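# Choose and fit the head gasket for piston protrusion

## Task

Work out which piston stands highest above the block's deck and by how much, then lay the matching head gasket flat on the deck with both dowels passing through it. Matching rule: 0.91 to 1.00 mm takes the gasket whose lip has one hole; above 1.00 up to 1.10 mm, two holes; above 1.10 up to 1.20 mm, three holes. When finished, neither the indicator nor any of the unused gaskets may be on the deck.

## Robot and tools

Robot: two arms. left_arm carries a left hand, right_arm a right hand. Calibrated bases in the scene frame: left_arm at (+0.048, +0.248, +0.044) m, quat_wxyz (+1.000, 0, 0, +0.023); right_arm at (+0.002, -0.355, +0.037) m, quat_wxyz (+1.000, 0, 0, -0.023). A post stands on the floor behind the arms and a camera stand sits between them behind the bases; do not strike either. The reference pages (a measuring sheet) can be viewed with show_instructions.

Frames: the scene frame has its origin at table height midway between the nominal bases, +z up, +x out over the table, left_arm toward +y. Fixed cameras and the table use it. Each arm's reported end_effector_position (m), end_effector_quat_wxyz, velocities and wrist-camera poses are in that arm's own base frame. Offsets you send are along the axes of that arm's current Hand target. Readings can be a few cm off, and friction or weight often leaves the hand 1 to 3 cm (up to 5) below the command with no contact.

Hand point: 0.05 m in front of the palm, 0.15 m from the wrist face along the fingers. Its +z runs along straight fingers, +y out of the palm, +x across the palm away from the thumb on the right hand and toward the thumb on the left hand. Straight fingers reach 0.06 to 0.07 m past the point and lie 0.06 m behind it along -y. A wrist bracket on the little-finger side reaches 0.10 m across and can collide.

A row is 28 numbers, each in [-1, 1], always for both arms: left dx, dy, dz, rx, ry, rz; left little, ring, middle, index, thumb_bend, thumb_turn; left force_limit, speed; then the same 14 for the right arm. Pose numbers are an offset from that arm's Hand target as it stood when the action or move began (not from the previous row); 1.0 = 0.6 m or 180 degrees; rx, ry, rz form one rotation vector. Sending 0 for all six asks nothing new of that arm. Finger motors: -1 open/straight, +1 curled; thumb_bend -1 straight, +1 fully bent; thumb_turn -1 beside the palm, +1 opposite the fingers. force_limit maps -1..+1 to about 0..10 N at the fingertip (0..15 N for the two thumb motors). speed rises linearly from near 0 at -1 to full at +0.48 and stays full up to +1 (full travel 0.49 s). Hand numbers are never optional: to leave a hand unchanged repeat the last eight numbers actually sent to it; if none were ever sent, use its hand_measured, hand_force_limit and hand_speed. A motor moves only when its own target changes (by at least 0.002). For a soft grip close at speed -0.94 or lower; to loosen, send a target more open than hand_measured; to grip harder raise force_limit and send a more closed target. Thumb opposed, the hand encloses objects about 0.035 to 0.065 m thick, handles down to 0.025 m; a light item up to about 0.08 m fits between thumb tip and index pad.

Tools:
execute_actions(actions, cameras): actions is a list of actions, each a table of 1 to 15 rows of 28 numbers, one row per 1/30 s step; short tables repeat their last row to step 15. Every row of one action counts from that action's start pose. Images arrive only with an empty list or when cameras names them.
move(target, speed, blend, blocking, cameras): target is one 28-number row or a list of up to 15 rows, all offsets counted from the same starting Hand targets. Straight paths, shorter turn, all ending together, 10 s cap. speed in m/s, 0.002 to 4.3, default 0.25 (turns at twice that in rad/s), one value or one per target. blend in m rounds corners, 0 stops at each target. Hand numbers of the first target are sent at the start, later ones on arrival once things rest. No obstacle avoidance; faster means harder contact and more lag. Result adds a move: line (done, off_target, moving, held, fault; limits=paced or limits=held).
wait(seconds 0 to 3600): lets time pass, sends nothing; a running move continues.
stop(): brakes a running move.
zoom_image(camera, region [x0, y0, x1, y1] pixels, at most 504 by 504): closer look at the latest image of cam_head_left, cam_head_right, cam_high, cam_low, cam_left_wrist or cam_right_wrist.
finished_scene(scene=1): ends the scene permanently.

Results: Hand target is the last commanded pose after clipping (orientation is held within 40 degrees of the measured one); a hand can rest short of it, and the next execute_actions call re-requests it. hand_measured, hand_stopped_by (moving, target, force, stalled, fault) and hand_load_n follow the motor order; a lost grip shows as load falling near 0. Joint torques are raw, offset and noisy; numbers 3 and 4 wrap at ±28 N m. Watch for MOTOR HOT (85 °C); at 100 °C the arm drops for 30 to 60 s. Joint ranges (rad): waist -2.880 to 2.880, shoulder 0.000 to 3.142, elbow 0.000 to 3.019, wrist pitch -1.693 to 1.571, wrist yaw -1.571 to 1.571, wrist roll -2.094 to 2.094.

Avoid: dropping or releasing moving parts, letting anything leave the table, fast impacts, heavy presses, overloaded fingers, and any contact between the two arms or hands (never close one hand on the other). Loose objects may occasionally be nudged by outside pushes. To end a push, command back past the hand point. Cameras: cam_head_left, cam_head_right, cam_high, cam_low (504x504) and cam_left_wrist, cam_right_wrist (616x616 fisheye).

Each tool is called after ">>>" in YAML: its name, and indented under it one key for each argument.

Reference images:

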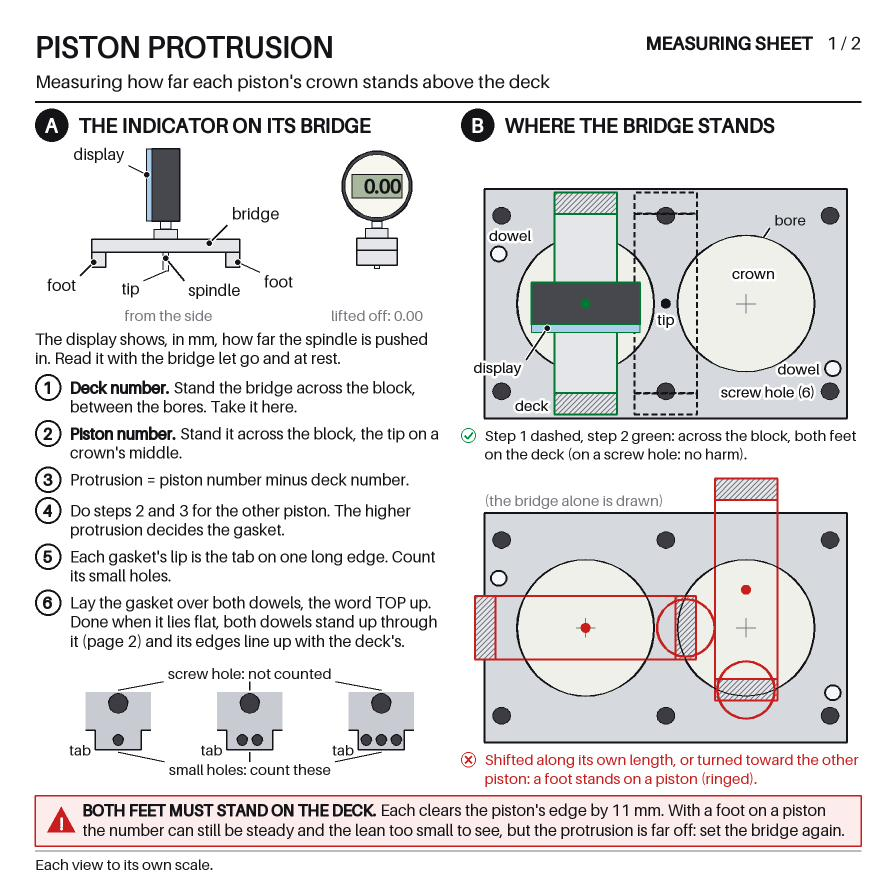

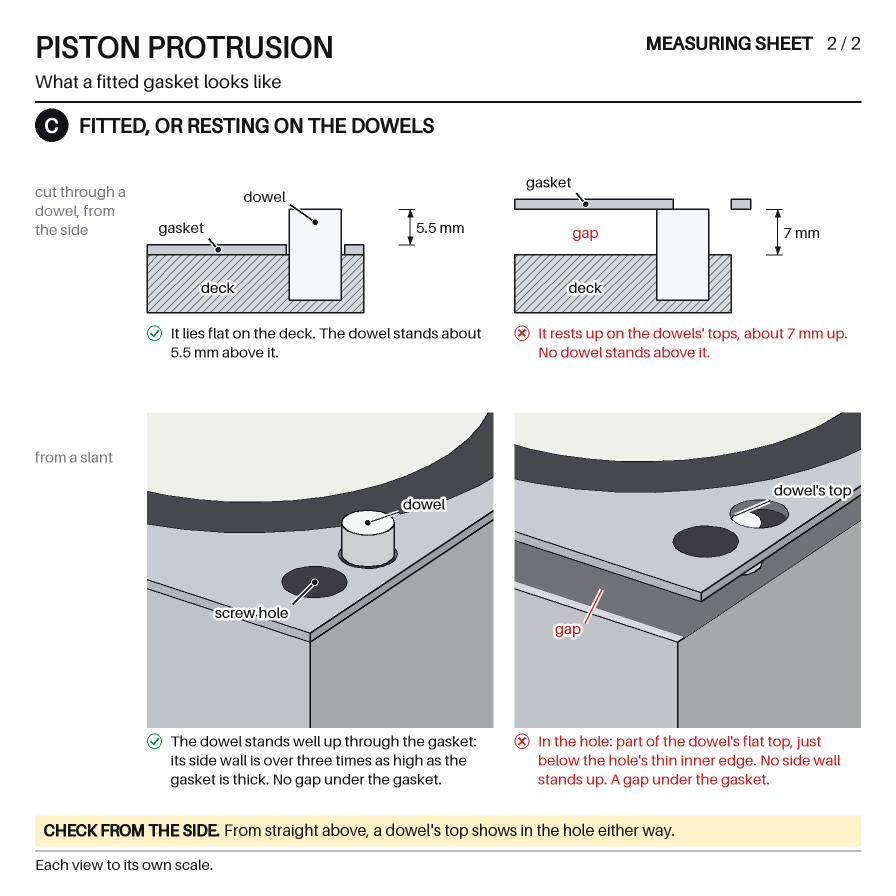

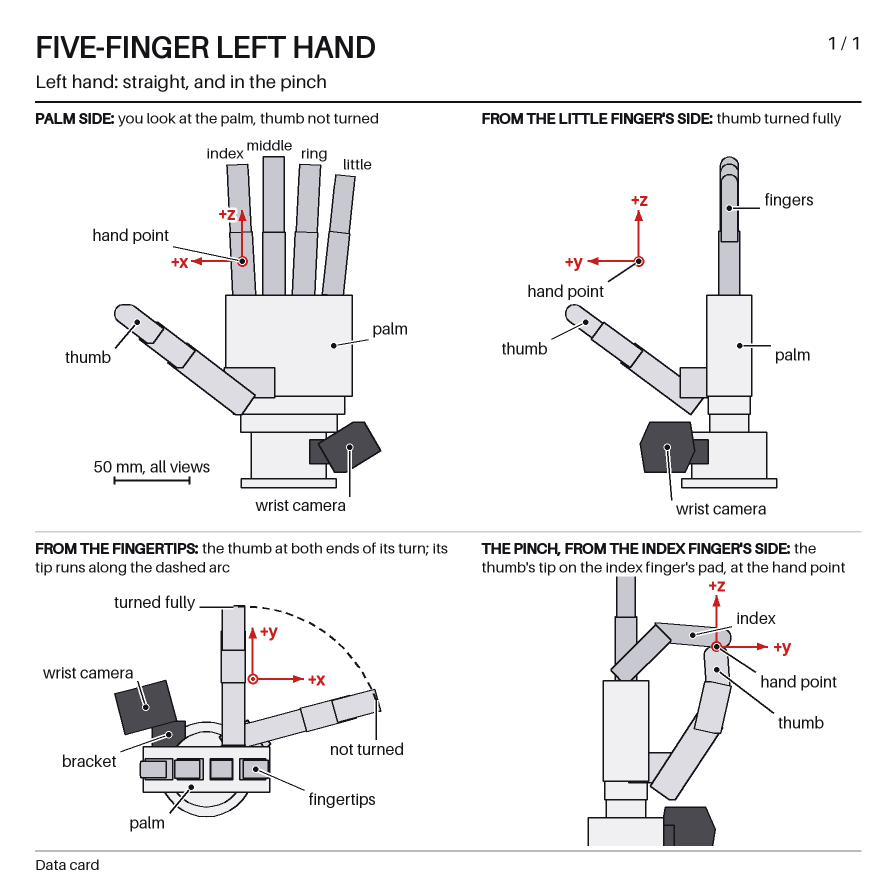

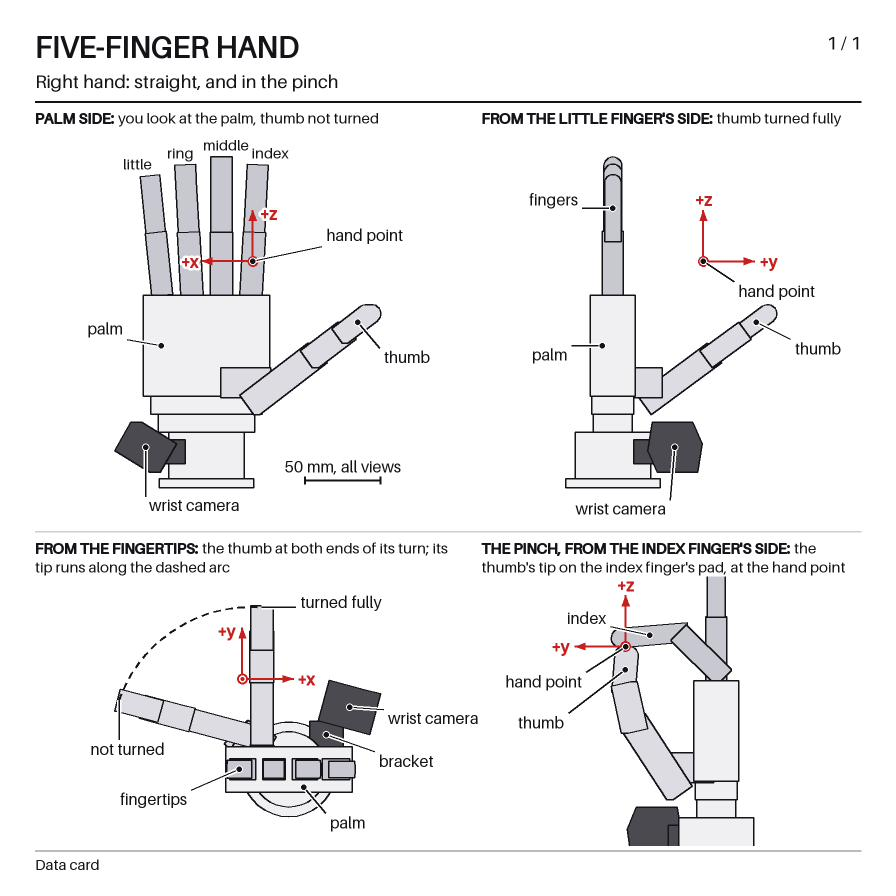

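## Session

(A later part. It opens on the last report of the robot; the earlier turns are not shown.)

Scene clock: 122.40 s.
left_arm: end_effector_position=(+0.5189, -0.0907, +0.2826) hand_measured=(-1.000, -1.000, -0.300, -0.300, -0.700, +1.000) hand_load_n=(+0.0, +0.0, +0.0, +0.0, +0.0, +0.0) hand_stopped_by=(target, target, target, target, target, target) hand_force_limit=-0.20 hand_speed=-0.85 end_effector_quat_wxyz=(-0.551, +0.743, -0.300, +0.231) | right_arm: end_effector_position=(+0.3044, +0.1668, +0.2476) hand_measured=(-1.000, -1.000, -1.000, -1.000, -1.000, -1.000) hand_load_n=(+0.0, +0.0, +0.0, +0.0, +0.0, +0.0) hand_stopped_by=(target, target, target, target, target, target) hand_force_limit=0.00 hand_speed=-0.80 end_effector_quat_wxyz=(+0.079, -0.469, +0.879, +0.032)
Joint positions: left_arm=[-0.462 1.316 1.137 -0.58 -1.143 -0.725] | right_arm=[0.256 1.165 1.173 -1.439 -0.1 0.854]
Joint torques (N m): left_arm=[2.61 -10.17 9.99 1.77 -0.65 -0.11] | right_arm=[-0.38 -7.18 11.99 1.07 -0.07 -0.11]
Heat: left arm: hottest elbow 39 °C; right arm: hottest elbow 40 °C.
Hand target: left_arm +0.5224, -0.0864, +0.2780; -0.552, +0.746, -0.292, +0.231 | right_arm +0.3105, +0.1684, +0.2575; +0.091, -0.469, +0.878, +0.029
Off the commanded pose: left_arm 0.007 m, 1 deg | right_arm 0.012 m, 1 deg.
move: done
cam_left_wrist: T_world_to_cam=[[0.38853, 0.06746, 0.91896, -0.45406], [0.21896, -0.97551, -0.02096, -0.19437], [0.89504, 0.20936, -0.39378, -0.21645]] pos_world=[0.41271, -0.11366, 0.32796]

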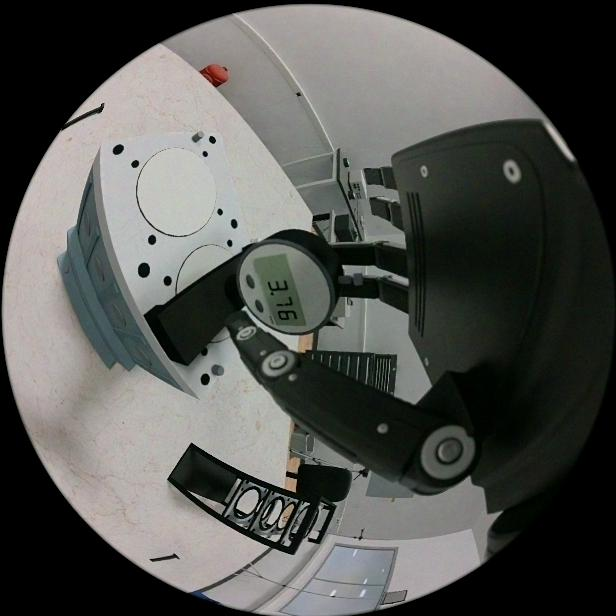

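>>> zoom_image:
  camera: "cam_left_wrist"
  region: [262, 272, 312, 332]

>>> wait:
  seconds: 0.5
  cameras: ["all"]

>>> zoom_image:
  camera: "cam_head_left"
  region: [120, 100, 240, 220]

>>> zoom_image:
  camera: "cam_right_wrist"
  region: [240, 400, 400, 520]

Scaled by 8.400 from the camera's image (finer frame: 880x880).

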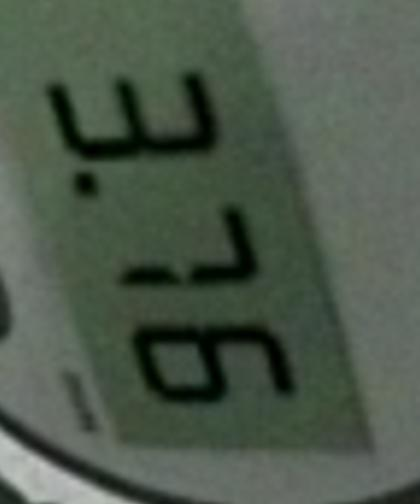

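Scene clock: 123.43 s.
left_arm: end_effector_position=(+0.5189, -0.0907, +0.2826) hand_measured=(-1.000, -1.000, -0.300, -0.300, -0.700, +1.000) hand_load_n=(+0.0, +0.0, +0.0, +0.0, +0.0, +0.0) hand_stopped_by=(target, target, target, target, target, target) hand_force_limit=-0.20 hand_speed=-0.85 end_effector_quat_wxyz=(-0.551, +0.743, -0.300, +0.231) | right_arm: end_effector_position=(+0.3044, +0.1668, +0.2476) hand_measured=(-1.000, -1.000, -1.000, -1.000, -1.000, -1.000) hand_load_n=(+0.0, +0.0, +0.0, +0.0, +0.0, +0.0) hand_stopped_by=(target, target, target, target, target, target) hand_force_limit=0.00 hand_speed=-0.80 end_effector_quat_wxyz=(+0.079, -0.469, +0.879, +0.032)
Joint positions: left_arm=[-0.462 1.316 1.137 -0.58 -1.143 -0.725] | right_arm=[0.256 1.165 1.173 -1.439 -0.1 0.854]
Joint torques (N m): left_arm=[2.67 -10.11 9.99 1.78 -0.65 -0.11] | right_arm=[-0.56 -7.18 11.96 1.01 -0.05 -0.11]
Heat: left arm: hottest elbow 39 °C; right arm: hottest elbow 40 °C.
Hand target: left_arm +0.5224, -0.0864, +0.2780; -0.552, +0.746, -0.292, +0.231 | right_arm +0.3105, +0.1684, +0.2575; +0.091, -0.469, +0.878, +0.029
Off the commanded pose: left_arm 0.007 m, 1 deg | right_arm 0.012 m, 1 deg.
wait: 0.50 s; at rest from the start
cam_left_wrist: T_world_to_cam=[[0.38853, 0.06746, 0.91896, -0.45406], [0.21896, -0.97551, -0.02096, -0.19437], [0.89504, 0.20936, -0.39378, -0.21645]] pos_world=[0.41271, -0.11366, 0.32796]

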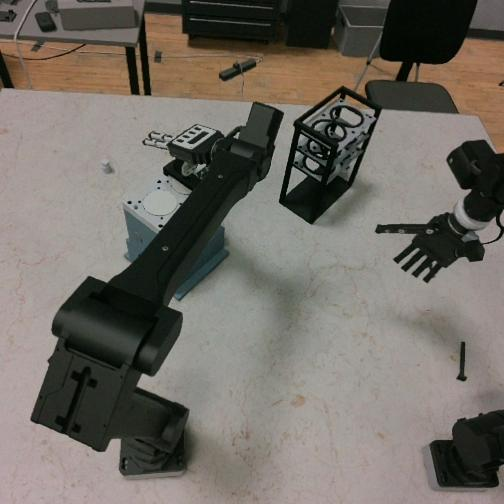

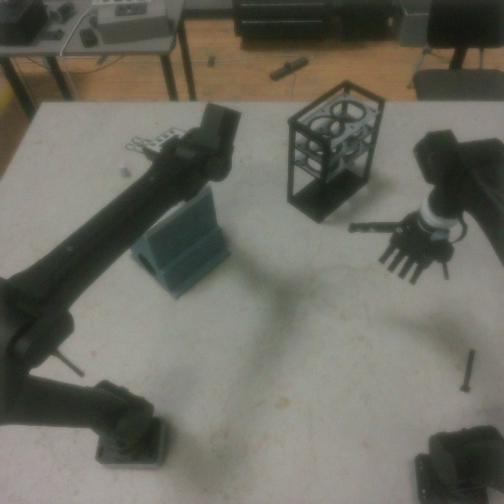

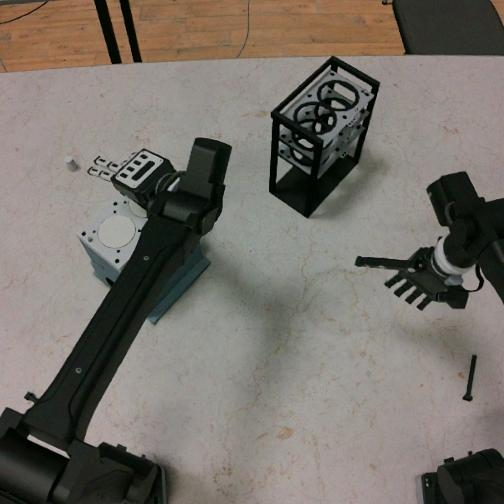

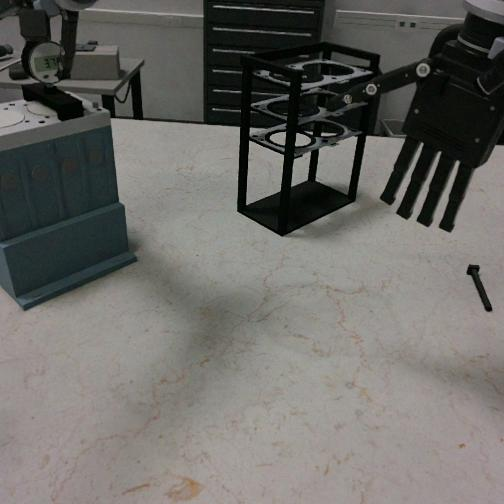

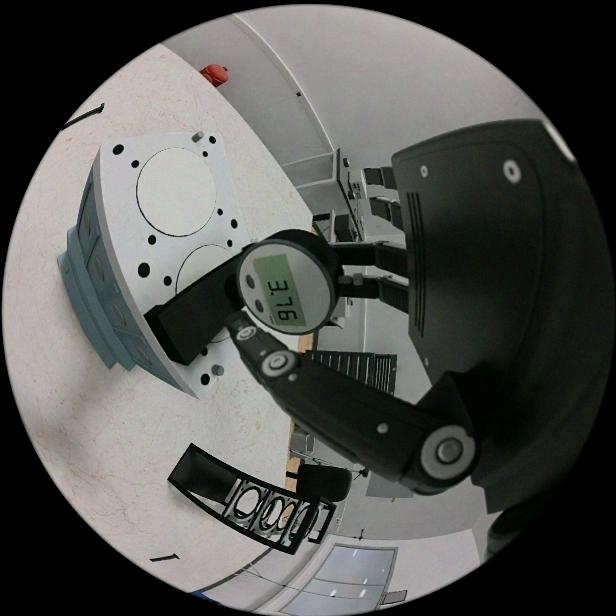

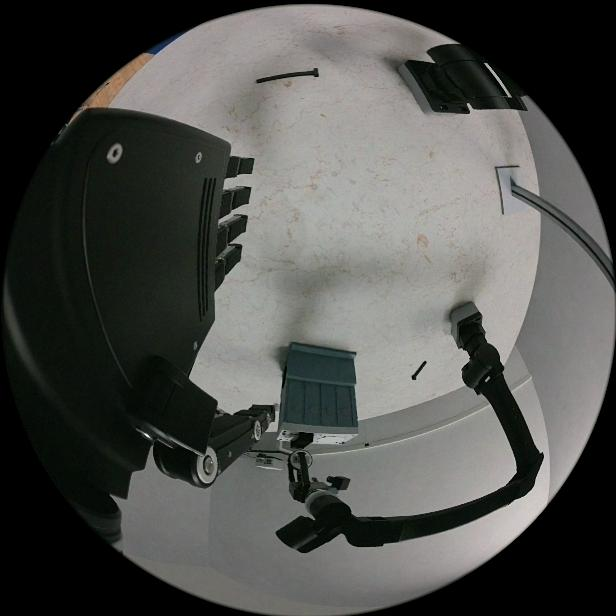

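Scaled by 4.200 from the camera's image (finer frame: 720x720).

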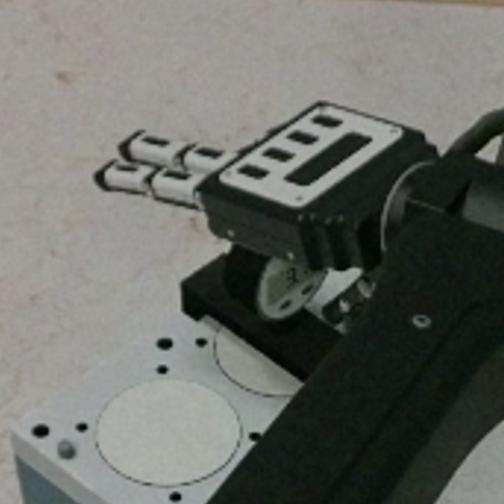

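Scaled by 3.150 from the camera's image (finer frame: 880x880).

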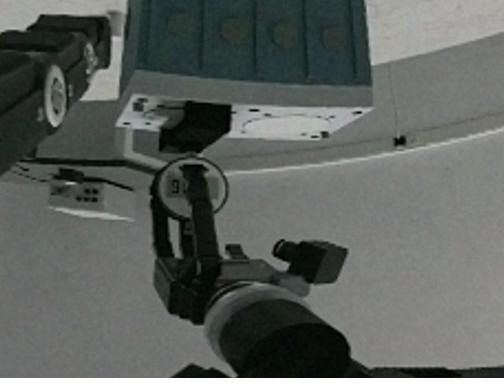

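>>> zoom_image:
  camera: "cam_low"
  region: [225, 35, 325, 165]

>>> zoom_image:
  camera: "cam_low"
  region: [290, 35, 390, 165]

>>> zoom_image:
  camera: "cam_high"
  region: [260, 50, 390, 180]

>>> zoom_image:
  camera: "cam_head_left"
  region: [275, 80, 385, 225]

Scaled by 3.877 from the camera's image (finer frame: 720x720).

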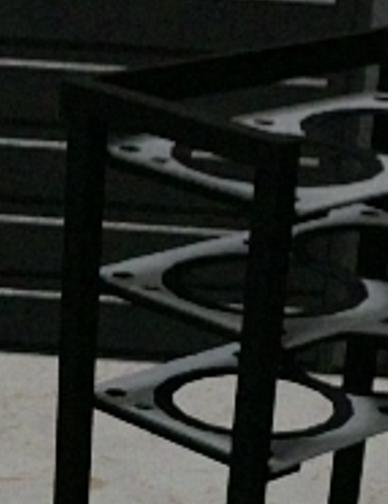

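Scaled by 3.877 from the camera's image (finer frame: 720x720).

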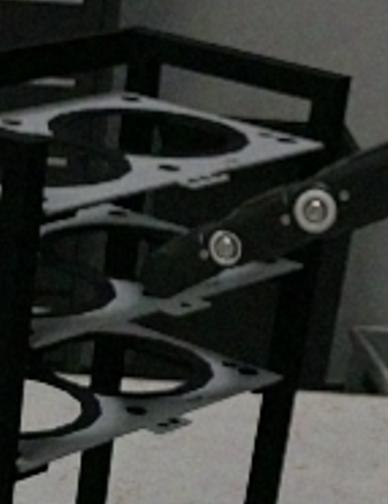

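Scaled by 3.877 from the camera's image (finer frame: 720x720).

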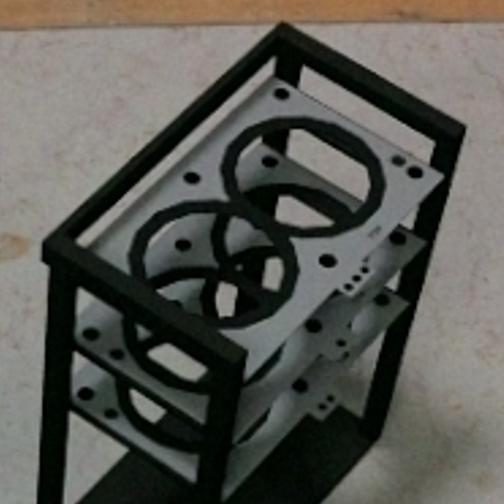

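Scaled by 3.476 from the camera's image (finer frame: 720x720).

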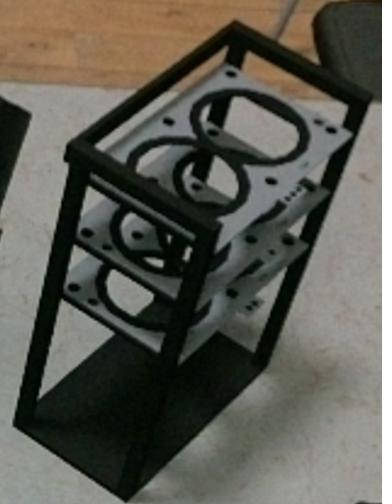

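>>> move:
  target:
    - [0,0,0,0,0,0,-1,-1,-0.08,-0.08,-0.7,1,-0.2,-0.8,0,0,0,0,0,0,-1,-1,-1,-1,-1,-1,0.0,-0.8]
    - [0,0,0,0,0,0,-1,-1,-0.08,-0.08,0.1,1,-0.4,-0.8,0,0,0,0,0,0,-1,-1,-1,-1,-1,-1,0.0,-0.8]
    - [0,0,0,0,0,0,-1,-1,0.1,0.1,0.1,1,-0.2,-0.9,0,0,0,0,0,0,-1,-1,-1,-1,-1,-1,0.0,-0.8]
    - [0.0026,-0.1118,-0.0331,0.0127,0,-0.004,-1,-1,0.1,0.1,0.1,1,-0.2,-0.9,0,0,0,0,0,0,-1,-1,-1,-1,-1,-1,0.0,-0.8]
  speed: 0.06
  cameras: ["cam_left_wrist"]

Scene clock: 137.93 s.
left_arm: end_effector_position=(+0.5111, -0.0826, +0.2901) hand_measured=(-1.000, -1.000, -0.046, -0.046, -0.218, +1.000) hand_load_n=(+0.0, +0.0, +4.0, +3.5, +7.0, +0.0) hand_stopped_by=(target, target, force, force, force, target) hand_force_limit=-0.20 hand_speed=-0.90 end_effector_quat_wxyz=(-0.564, +0.736, -0.314, +0.202) | right_arm: end_effector_position=(+0.3044, +0.1668, +0.2476) hand_measured=(-1.000, -1.000, -1.000, -1.000, -1.000, -1.000) hand_load_n=(+0.0, +0.0, +0.0, +0.0, +0.0, +0.0) hand_stopped_by=(target, target, target, target, target, target) hand_force_limit=0.00 hand_speed=-0.80 end_effector_quat_wxyz=(+0.079, -0.469, +0.879, +0.032)
Joint positions: left_arm=[-0.462 1.315 1.167 -0.659 -1.17 -0.707] | right_arm=[0.256 1.165 1.173 -1.439 -0.1 0.854]
Joint torques (N m): left_arm=[1.9 -14.04 17.02 1.03 -1.02 0.11] | right_arm=[-0.44 -7 11.99 0.96 -0.08 -0.11]
Heat: left arm: hottest elbow 39 °C; right arm: hottest elbow 41 °C.
Hand target: left_arm +0.5222, -0.0863, +0.3479; -0.565, +0.737, -0.282, +0.241 | right_arm +0.3105, +0.1684, +0.2575; +0.091, -0.469, +0.878, +0.029
Off the commanded pose: left_arm 0.059 m, 6 deg | right_arm 0.012 m, 1 deg.
move: off_target (left_arm)
cam_left_wrist: T_world_to_cam=[[0.43144, 0.02722, 0.90173, -0.47885], [0.22978, -0.96989, -0.08066, -0.17233], [0.87238, 0.242, -0.42471, -0.185]] pos_world=[0.40759, -0.10934, 0.33932]

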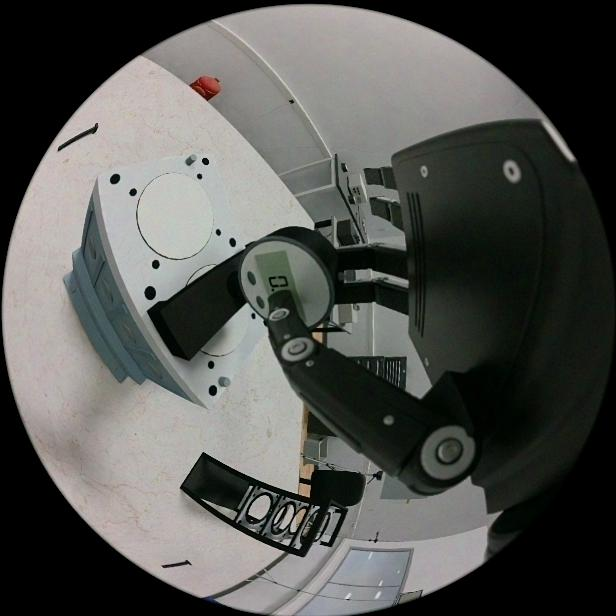

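>>> move:
  target:
    - [0.0018,-0.0485,-0.0123,0,0,0,-1,-1,0.1,0.1,0.1,1,-0.2,-0.9,0,0,0,0,0,0,-1,-1,-1,-1,-1,-1,0.0,-0.8]
    - [-0.1937,-0.1208,0.1085,-0.0062,0.1642,0.0416,-1,-1,0.1,0.1,0.1,1,-0.2,-0.9,0,0,0,0,0,0,-1,-1,-1,-1,-1,-1,0.0,-0.8]
    - [-0.2993,-0.1073,0.1753,-0.0124,0.3284,0.0832,-1,-1,0.1,0.1,0.1,1,-0.2,-0.9,0,0,0,0,0,0,-1,-1,-1,-1,-1,-1,0.0,-0.8]
    - [-0.2502,0.0658,0.3820,-0.0124,0.3284,0.0832,-1,-1,0.1,0.1,0.1,1,-0.2,-0.9,0,0,0,0,0,0,-1,-1,-1,-1,-1,-1,0.0,-0.8]
  speed: 0.12
  blend: [0.005,0.03,0.03,0]
  cameras: ["cam_left_wrist","cam_high","cam_head_left"]

Scene clock: 145.10 s.
left_arm: end_effector_position=(+0.5528, +0.1680, +0.2268) hand_measured=(-1.000, -1.000, -0.046, -0.046, -0.218, +1.000) hand_load_n=(+0.0, +0.0, +3.5, +3.5, +7.0, +0.0) hand_stopped_by=(target, target, force, force, force, target) hand_force_limit=-0.20 hand_speed=-0.90 end_effector_quat_wxyz=(+0.343, -0.512, +0.617, -0.489) | right_arm: end_effector_position=(+0.3044, +0.1668, +0.2476) hand_measured=(-1.000, -1.000, -1.000, -1.000, -1.000, -1.000) hand_load_n=(+0.0, +0.0, -0.5, +0.0, -0.5, +0.0) hand_stopped_by=(target, target, target, target, target, target) hand_force_limit=0.00 hand_speed=-0.80 end_effector_quat_wxyz=(+0.079, -0.469, +0.879, +0.032)
Joint positions: left_arm=[0.556 1.462 1.067 -0.018 0.777 0.218] | right_arm=[0.256 1.165 1.173 -1.439 -0.1 0.854]
Joint torques (N m): left_arm=[1.44 -13.68 12.15 2.8 0.39 0] | right_arm=[-0.44 -7.18 11.95 0.92 -0.06 -0.1]
Heat: left arm: hottest elbow 39 °C; right arm: hottest elbow 41 °C.
Hand target: left_arm +0.5623, +0.1688, +0.2481; +0.364, -0.492, +0.617, -0.494 | right_arm +0.3105, +0.1684, +0.2575; +0.091, -0.469, +0.878, +0.029
Off the commanded pose: left_arm 0.023 m, 3 deg | right_arm 0.012 m, 1 deg.
move: off_target (left_arm)
cam_left_wrist: T_world_to_cam=[[0.2725, -0.24239, 0.93112, -0.32002], [-0.72719, -0.68558, 0.03435, 0.51119], [0.63003, -0.68646, -0.36308, -0.03289]] pos_world=[0.47966, 0.25031, 0.26848]
Images, in order (width x height): cam_head_left 504x504, cam_high 504x504, cam_left_wrist 616x616.

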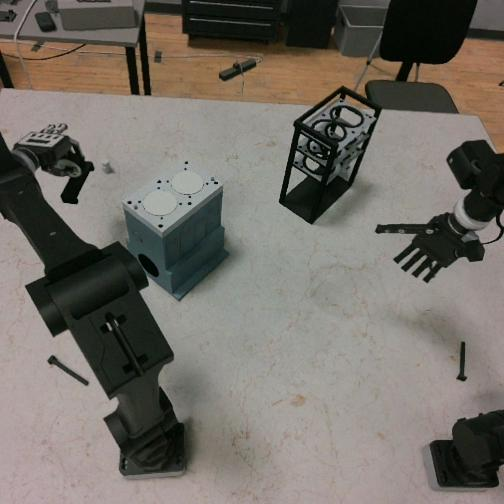

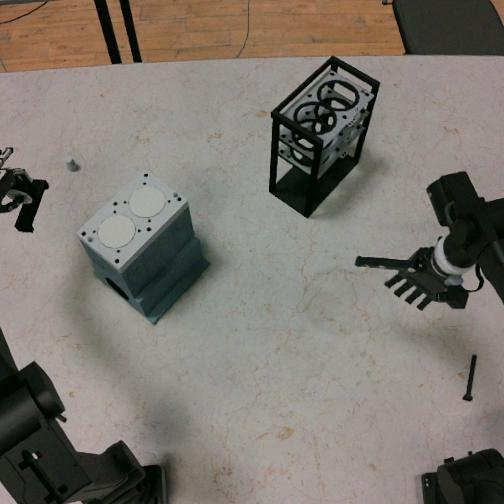

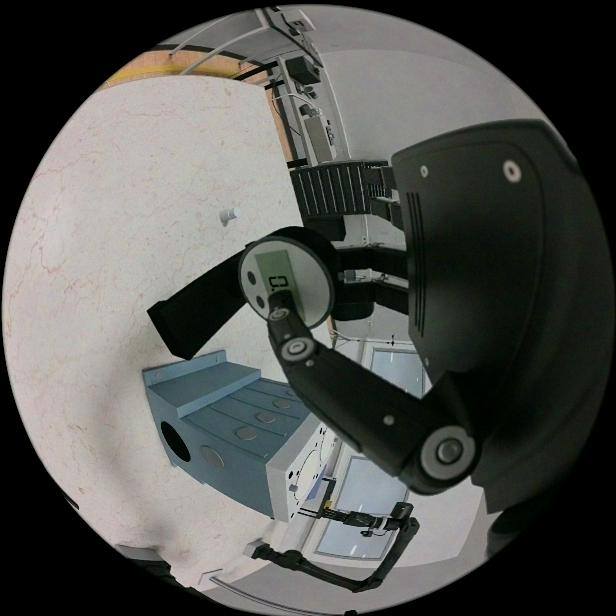

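>>> move:
  target:
    - [-0.0091,0.2387,0.0606,-0.0165,-0.0043,0.0144,-1,-1,0.1,0.1,0.1,1,-0.2,-0.9,0,0,0,0,0,0,-1,-1,-1,-1,-1,-1,0.0,-0.8]
  speed: 0.1
  cameras: ["cam_left_wrist","cam_high"]

Scene clock: 147.87 s.
left_arm: end_effector_position=(+0.5550, +0.1729, +0.0924) hand_measured=(-1.000, -1.000, -0.046, -0.046, -0.218, +1.000) hand_load_n=(+0.0, +0.0, +4.0, +3.5, +7.0, +0.0) hand_stopped_by=(target, target, force, force, force, target) hand_force_limit=-0.20 hand_speed=-0.90 end_effector_quat_wxyz=(+0.354, -0.508, +0.634, -0.463) | right_arm: end_effector_position=(+0.3044, +0.1668, +0.2476) hand_measured=(-1.000, -1.000, -1.000, -1.000, -1.000, -1.000) hand_load_n=(+0.0, +0.0, +0.0, -0.5, -0.5, +0.0) hand_stopped_by=(target, target, target, target, target, target) hand_force_limit=0.00 hand_speed=-0.80 end_effector_quat_wxyz=(+0.079, -0.469, +0.879, +0.032)
Joint positions: left_arm=[0.545 1.659 0.915 0.296 0.736 0.289] | right_arm=[0.256 1.165 1.173 -1.439 -0.1 0.854]
Joint torques (N m): left_arm=[0.97 -14.86 8.81 2.86 0.36 0.11] | right_arm=[-0.62 -7.24 11.96 0.98 -0.05 -0.1]
Heat: left arm: hottest elbow 39 °C; right arm: hottest elbow 41 °C.
Hand target: left_arm +0.5621, +0.1689, +0.1002; +0.367, -0.490, +0.638, -0.466 | right_arm +0.3105, +0.1684, +0.2575; +0.091, -0.469, +0.878, +0.029
Off the commanded pose: left_arm 0.011 m, 3 deg | right_arm 0.012 m, 1 deg.
move: off_target (left_arm)
cam_left_wrist: T_world_to_cam=[[0.29343, -0.29797, 0.90836, -0.19423], [-0.72312, -0.69068, 0.00702, 0.5219], [0.6253, -0.65891, -0.41813, -0.07678]] pos_world=[0.4824, 0.252, 0.14066]
Images, in order (width x height): cam_high 504x504, cam_left_wrist 616x616.

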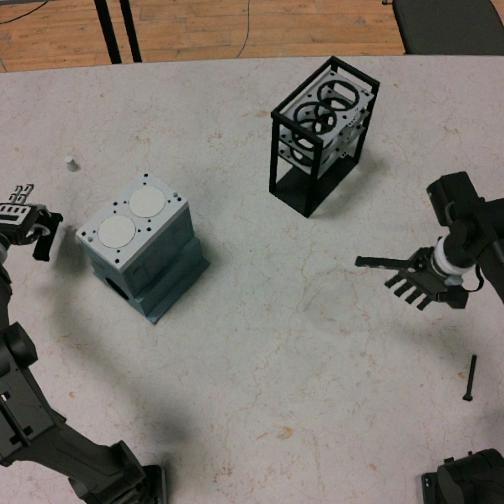

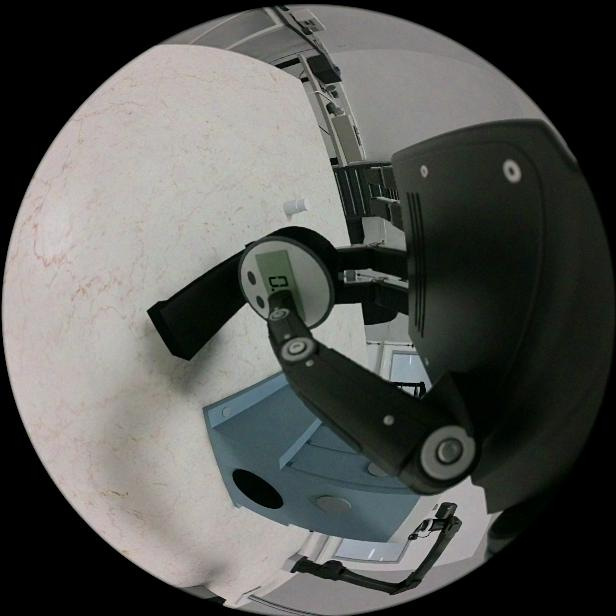

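>>> move:
  target:
    - [0.0009,0.0716,0.0221,0.0066,-0.0025,0.0078,-1,-1,0.1,0.1,0.1,1,-0.2,-0.9,0,0,0,0,0,0,-1,-1,-1,-1,-1,-1,0.0,-0.8]
  speed: 0.07
  cameras: ["cam_left_wrist"]

>>> zoom_image:
  camera: "cam_left_wrist"
  region: [130, 230, 350, 400]

Scene clock: 149.63 s.
left_arm: end_effector_position=(+0.5557, +0.1734, +0.0495) hand_measured=(-1.000, -1.000, -0.046, -0.046, -0.218, +1.000) hand_load_n=(+0.0, +0.0, +3.5, +3.5, +7.0, +0.0) hand_stopped_by=(target, target, force, force, force, target) hand_force_limit=-0.20 hand_speed=-0.90 end_effector_quat_wxyz=(+0.369, -0.497, +0.634, -0.463) | right_arm: end_effector_position=(+0.3044, +0.1668, +0.2476) hand_measured=(-1.000, -1.000, -1.000, -1.000, -1.000, -1.000) hand_load_n=(+0.0, +0.0, +0.0, +0.0, +0.0, +0.0) hand_stopped_by=(target, target, target, target, target, target) hand_force_limit=0.00 hand_speed=-0.80 end_effector_quat_wxyz=(+0.079, -0.469, +0.879, +0.032)
Joint positions: left_arm=[0.545 1.753 0.869 0.471 0.734 0.294] | right_arm=[0.256 1.165 1.173 -1.439 -0.1 0.854]
Joint torques (N m): left_arm=[0.97 -15.15 7.76 2.93 0.33 0.1] | right_arm=[-0.56 -7.06 12.04 1.02 -0.07 -0.1]
Heat: left arm: hottest elbow 39 °C; right arm: hottest elbow 41 °C.
Hand target: left_arm +0.5622, +0.1689, +0.0554; +0.380, -0.481, +0.638, -0.466 | right_arm +0.3105, +0.1684, +0.2575; +0.091, -0.469, +0.878, +0.029
Off the commanded pose: left_arm 0.010 m, 2 deg | right_arm 0.012 m, 1 deg.
move: done
cam_left_wrist: T_world_to_cam=[[0.26604, -0.31877, 0.90973, -0.13657], [-0.72306, -0.69012, -0.03036, 0.52469], [0.6375, -0.64971, -0.41409, -0.10343]] pos_world=[0.48165, 0.25137, 0.09735]

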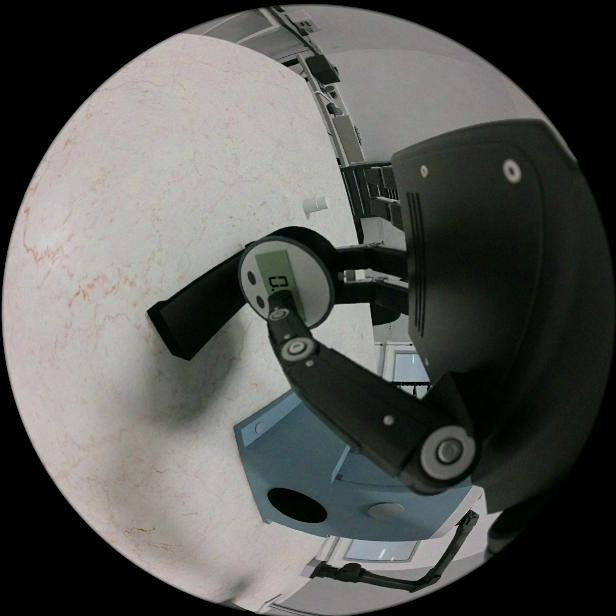

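Scaled by 2.291 from the camera's image (finer frame: 880x880).

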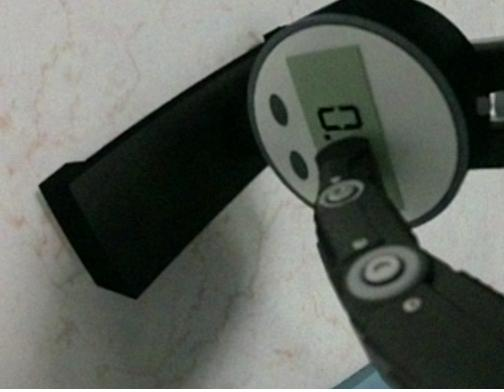

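>>> move:
  target:
    - [0.0009,0.0240,0.0069,0,0,0,-1,-1,0.1,0.1,0.1,1,-0.2,-0.9,0,0,0,0,0,0,-1,-1,-1,-1,-1,-1,0.0,-0.8]
  speed: 0.03
  cameras: ["cam_left_wrist"]

>>> zoom_image:
  camera: "cam_left_wrist"
  region: [130, 230, 350, 400]

Scene clock: 151.00 s.
left_arm: end_effector_position=(+0.5591, +0.1754, +0.0413) hand_measured=(-1.000, -1.000, -0.046, -0.046, -0.218, +1.000) hand_load_n=(+0.0, +0.0, +4.0, +3.5, +6.5, +0.0) hand_stopped_by=(target, target, force, force, force, target) hand_force_limit=-0.20 hand_speed=-0.90 end_effector_quat_wxyz=(+0.375, -0.492, +0.634, -0.464) | right_arm: end_effector_position=(+0.3044, +0.1668, +0.2476) hand_measured=(-1.000, -1.000, -1.000, -1.000, -1.000, -1.000) hand_load_n=(+0.0, +0.0, +0.0, +0.0, +0.0, +0.0) hand_stopped_by=(target, target, target, target, target, target) hand_force_limit=0.00 hand_speed=-0.80 end_effector_quat_wxyz=(+0.079, -0.469, +0.879, +0.032)
Joint positions: left_arm=[0.545 1.782 0.869 0.516 0.734 0.294] | right_arm=[0.256 1.165 1.173 -1.439 -0.1 0.854]
Joint torques (N m): left_arm=[0.97 -14.74 7.02 2.81 0.32 0.1] | right_arm=[-0.73 -7.12 11.95 0.99 -0.05 -0.11]
Heat: left arm: hottest elbow 39 °C; right arm: hottest elbow 41 °C.
Hand target: left_arm +0.5622, +0.1689, +0.0404; +0.380, -0.481, +0.638, -0.466 | right_arm +0.3105, +0.1684, +0.2575; +0.091, -0.469, +0.878, +0.029
Off the commanded pose: left_arm 0.007 m, 2 deg | right_arm 0.012 m, 1 deg.
move: done
cam_left_wrist: T_world_to_cam=[[0.25384, -0.32612, 0.91061, -0.12125], [-0.72258, -0.68978, -0.04561, 0.52864], [0.643, -0.64641, -0.41075, -0.11146]] pos_world=[0.48443, 0.25305, 0.08874]

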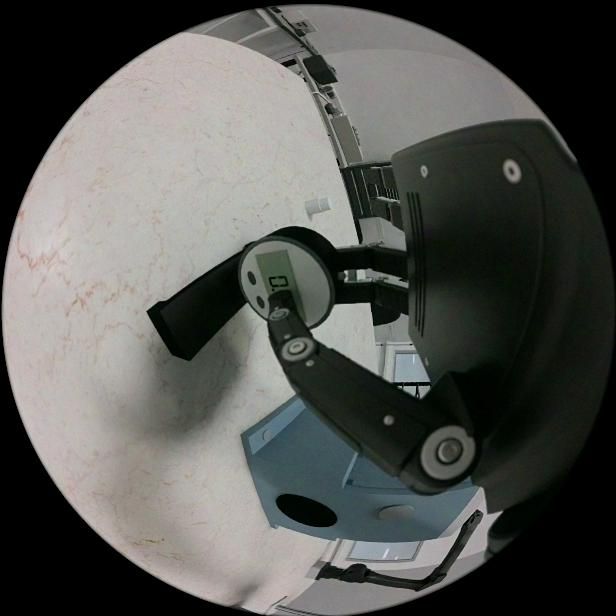

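Scaled by 2.291 from the camera's image (finer frame: 880x880).

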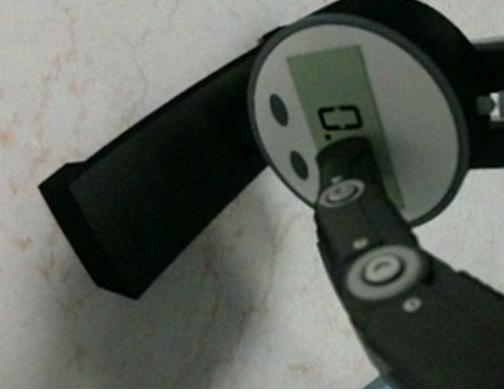

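>>> move:
  target:
    - [0.0006,0.0152,0.0044,-0.004,0,0,-1,-1,0.1,0.1,0.1,1,-0.2,-0.9,0,0,0,0,0,0,-1,-1,-1,-1,-1,-1,0.0,-0.8]
  speed: 0.03
  cameras: ["cam_left_wrist"]

>>> zoom_image:
  camera: "cam_left_wrist"
  region: [130, 230, 350, 400]

Scene clock: 151.77 s.
left_arm: end_effector_position=(+0.5598, +0.1747, +0.0394) hand_measured=(-1.000, -1.000, -0.046, -0.046, -0.218, +1.000) hand_load_n=(+0.0, +0.0, +4.5, +4.0, +6.0, +0.5) hand_stopped_by=(target, target, force, force, force, target) hand_force_limit=-0.20 hand_speed=-0.90 end_effector_quat_wxyz=(+0.376, -0.492, +0.634, -0.464) | right_arm: end_effector_position=(+0.3044, +0.1668, +0.2476) hand_measured=(-1.000, -1.000, -1.000, -1.000, -1.000, -1.000) hand_load_n=(+0.0, +0.0, +0.0, +0.0, -0.5, +0.0) hand_stopped_by=(target, target, target, target, target, target) hand_force_limit=0.00 hand_speed=-0.80 end_effector_quat_wxyz=(+0.079, -0.469, +0.879, +0.032)
Joint positions: left_arm=[0.542 1.787 0.869 0.52 0.732 0.296] | right_arm=[0.256 1.165 1.173 -1.439 -0.1 0.854]
Joint torques (N m): left_arm=[0.97 -13.63 7.12 2.65 0.17 0.18] | right_arm=[-0.67 -7.06 12.03 1.02 -0.07 -0.12]
Heat: left arm: hottest elbow 39 °C; right arm: hottest elbow 41 °C.
Hand target: left_arm +0.5622, +0.1688, +0.0307; +0.377, -0.483, +0.641, -0.462 | right_arm +0.3105, +0.1684, +0.2575; +0.091, -0.469, +0.878, +0.029
Off the commanded pose: left_arm 0.011 m, 1 deg | right_arm 0.012 m, 1 deg.
move: off_target (left_arm)
cam_left_wrist: T_world_to_cam=[[0.25339, -0.32859, 0.90985, -0.11923], [-0.72334, -0.68887, -0.04734, 0.52894], [0.64232, -0.64613, -0.41224, -0.11274]] pos_world=[0.48523, 0.25235, 0.08704]

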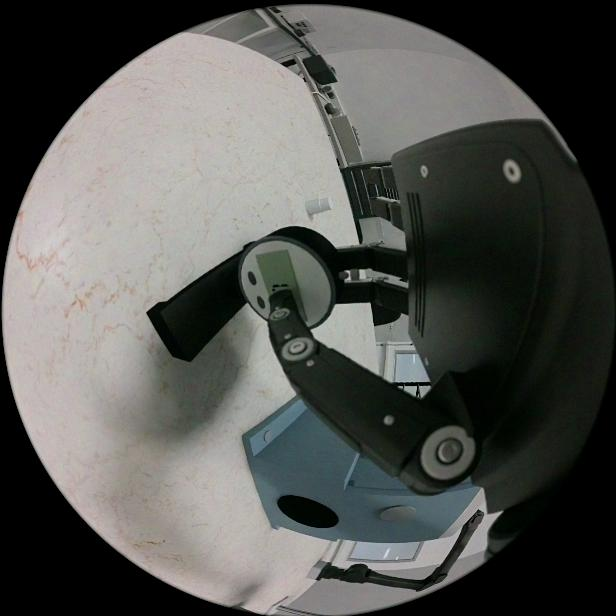

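Scaled by 2.291 from the camera's image (finer frame: 880x880).

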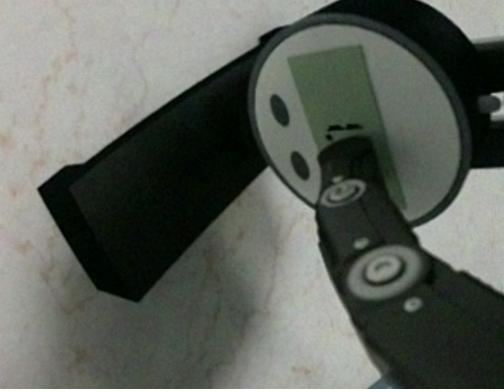

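>>> move:
  target:
    - [0.0002,0.0064,0.0019,0,0,0,-1,-1,0.1,0.1,0.1,1,-0.2,-0.9,0,0,0,0,0,0,-1,-1,-1,-1,-1,-1,0.0,-0.8]
    - [0.0002,0.0064,0.0019,0,0,0,-1,-1,0.1,0.1,-0.3,1,-0.2,-0.9,0,0,0,0,0,0,-1,-1,-1,-1,-1,-1,0.0,-0.8]
  speed: 0.03
  cameras: ["cam_left_wrist"]

>>> zoom_image:
  camera: "cam_left_wrist"
  region: [130, 230, 350, 400]

Scene clock: 155.13 s.
left_arm: end_effector_position=(+0.5616, +0.1761, +0.0387) hand_measured=(-1.000, -1.000, -0.046, -0.046, -0.300, +1.000) hand_load_n=(+0.0, +0.0, +2.0, +1.5, +1.0, +0.0) hand_stopped_by=(target, target, force, force, target, target) hand_force_limit=-0.20 hand_speed=-0.90 end_effector_quat_wxyz=(+0.382, -0.487, +0.635, -0.463) | right_arm: end_effector_position=(+0.3044, +0.1668, +0.2476) hand_measured=(-1.000, -1.000, -1.000, -1.000, -1.000, -1.000) hand_load_n=(-0.5, +0.0, +0.0, +0.5, +0.0, +0.0) hand_stopped_by=(target, target, target, target, target, target) hand_force_limit=0.00 hand_speed=-0.80 end_effector_quat_wxyz=(+0.079, -0.469, +0.879, +0.032)
Joint positions: left_arm=[0.542 1.793 0.869 0.539 0.731 0.3] | right_arm=[0.256 1.165 1.173 -1.439 -0.1 0.854]
Joint torques (N m): left_arm=[0.97 -13.39 6.95 2.35 0.22 0.13] | right_arm=[-0.21 -7.06 11.97 0.98 -0.07 -0.1]
Heat: left arm: hottest elbow 39 °C; right arm: hottest elbow 41 °C.
Hand target: left_arm +0.5622, +0.1688, +0.0267; +0.377, -0.483, +0.641, -0.462 | right_arm +0.3105, +0.1684, +0.2575; +0.091, -0.469, +0.878, +0.029
Off the commanded pose: left_arm 0.014 m, 1 deg | right_arm 0.012 m, 1 deg.
move: off_target (left_arm); target 2's new numbers were sent with left_arm's hand 0.014 m and 1 deg from that target
cam_left_wrist: T_world_to_cam=[[0.2434, -0.3389, 0.90879, -0.11117], [-0.72296, -0.68801, -0.06294, 0.53147], [0.64659, -0.6417, -0.41248, -0.11648]] pos_world=[0.48661, 0.25323, 0.08644]

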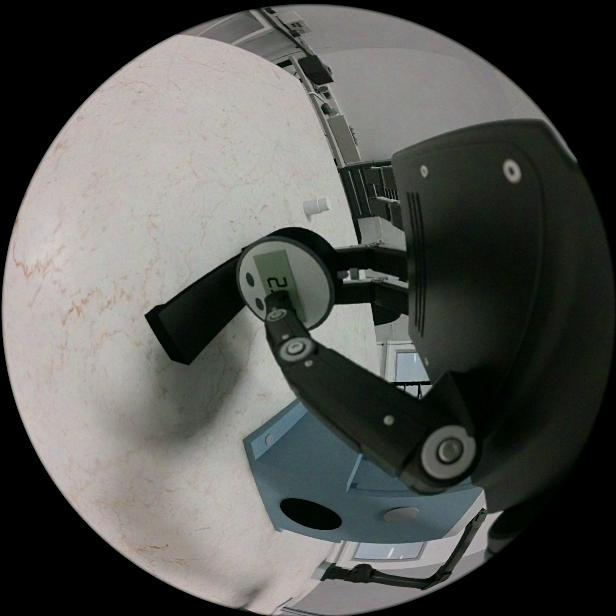

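Scaled by 2.291 from the camera's image (finer frame: 880x880).

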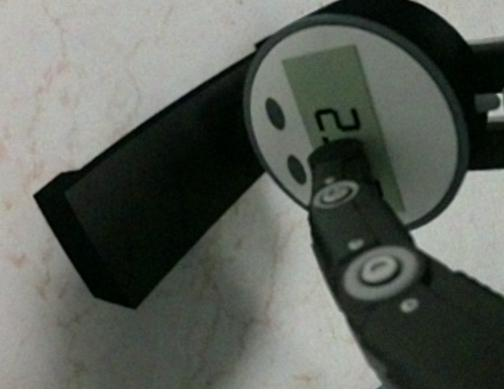

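>>> move:
  target:
    - [0,0,0,0,0,0,-1,-1,0.1,0.1,-0.8,1,-0.2,-0.8,0,0,0,0,0,0,-1,-1,-1,-1,-1,-1,0.0,-0.8]
    - [0,0,0,0,0,0,-1,-1,-0.4,-0.4,-0.8,1,-0.2,-0.7,0,0,0,0,0,0,-1,-1,-1,-1,-1,-1,0.0,-0.8]
  speed: 0.03
  cameras: ["cam_left_wrist"]

>>> zoom_image:
  camera: "cam_left_wrist"
  region: [130, 210, 410, 400]

Scene clock: 158.07 s.
left_arm: end_effector_position=(+0.5617, +0.1762, +0.0386) hand_measured=(-1.000, -1.000, -0.400, -0.400, -0.800, +1.000) hand_load_n=(+0.0, +0.0, +0.0, +0.0, +0.0, +0.0) hand_stopped_by=(target, target, target, target, target, target) hand_force_limit=-0.20 hand_speed=-0.70 end_effector_quat_wxyz=(+0.382, -0.486, +0.635, -0.463) | right_arm: end_effector_position=(+0.3044, +0.1668, +0.2476) hand_measured=(-1.000, -1.000, -1.000, -1.000, -1.000, -1.000) hand_load_n=(+0.0, +0.0, +0.5, +0.0, +0.0, +0.0) hand_stopped_by=(target, target, target, target, target, target) hand_force_limit=0.00 hand_speed=-0.80 end_effector_quat_wxyz=(+0.079, -0.469, +0.879, +0.032)
Joint positions: left_arm=[0.542 1.794 0.869 0.539 0.731 0.301] | right_arm=[0.256 1.165 1.173 -1.439 -0.1 0.854]
Joint torques (N m): left_arm=[1.03 -13.39 6.95 2.3 0.22 0.12] | right_arm=[-0.38 -7.12 11.97 1.01 -0.07 -0.11]
Heat: left arm: hottest elbow 38 °C; right arm: hottest elbow 41 °C.
Hand target: left_arm +0.5621, +0.1689, +0.0267; +0.377, -0.483, +0.641, -0.462 | right_arm +0.3105, +0.1684, +0.2575; +0.091, -0.469, +0.878, +0.029
Off the commanded pose: left_arm 0.014 m, 1 deg | right_arm 0.012 m, 1 deg.
move: done; target 2's new numbers were sent with left_arm's hand 0.014 m and 1 deg from that target
cam_left_wrist: T_world_to_cam=[[0.24285, -0.33981, 0.9086, -0.11053], [-0.72309, -0.68778, -0.06396, 0.53162], [0.64665, -0.64147, -0.41274, -0.11653]] pos_world=[0.48661, 0.25333, 0.08633]

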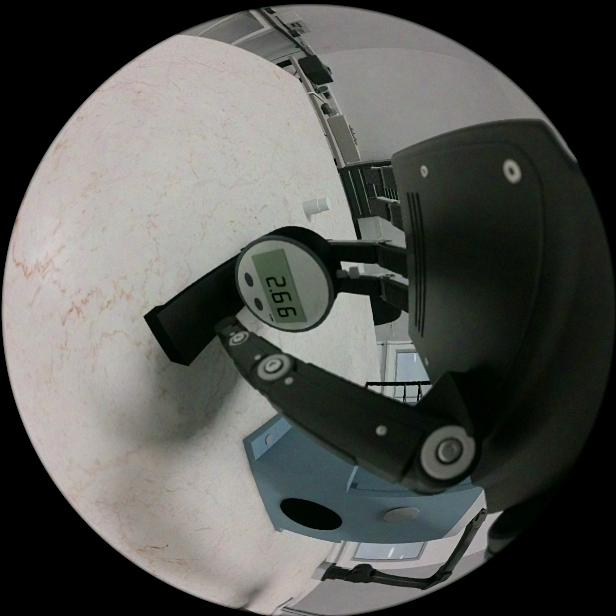

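Scaled by 1.800 from the camera's image (finer frame: 880x880).

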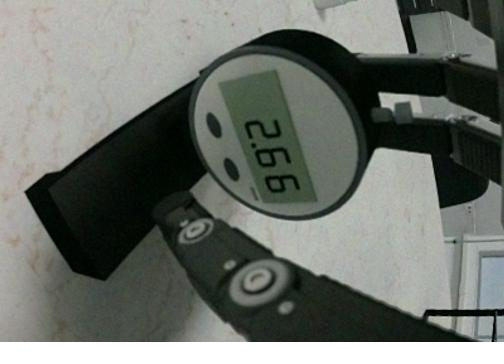

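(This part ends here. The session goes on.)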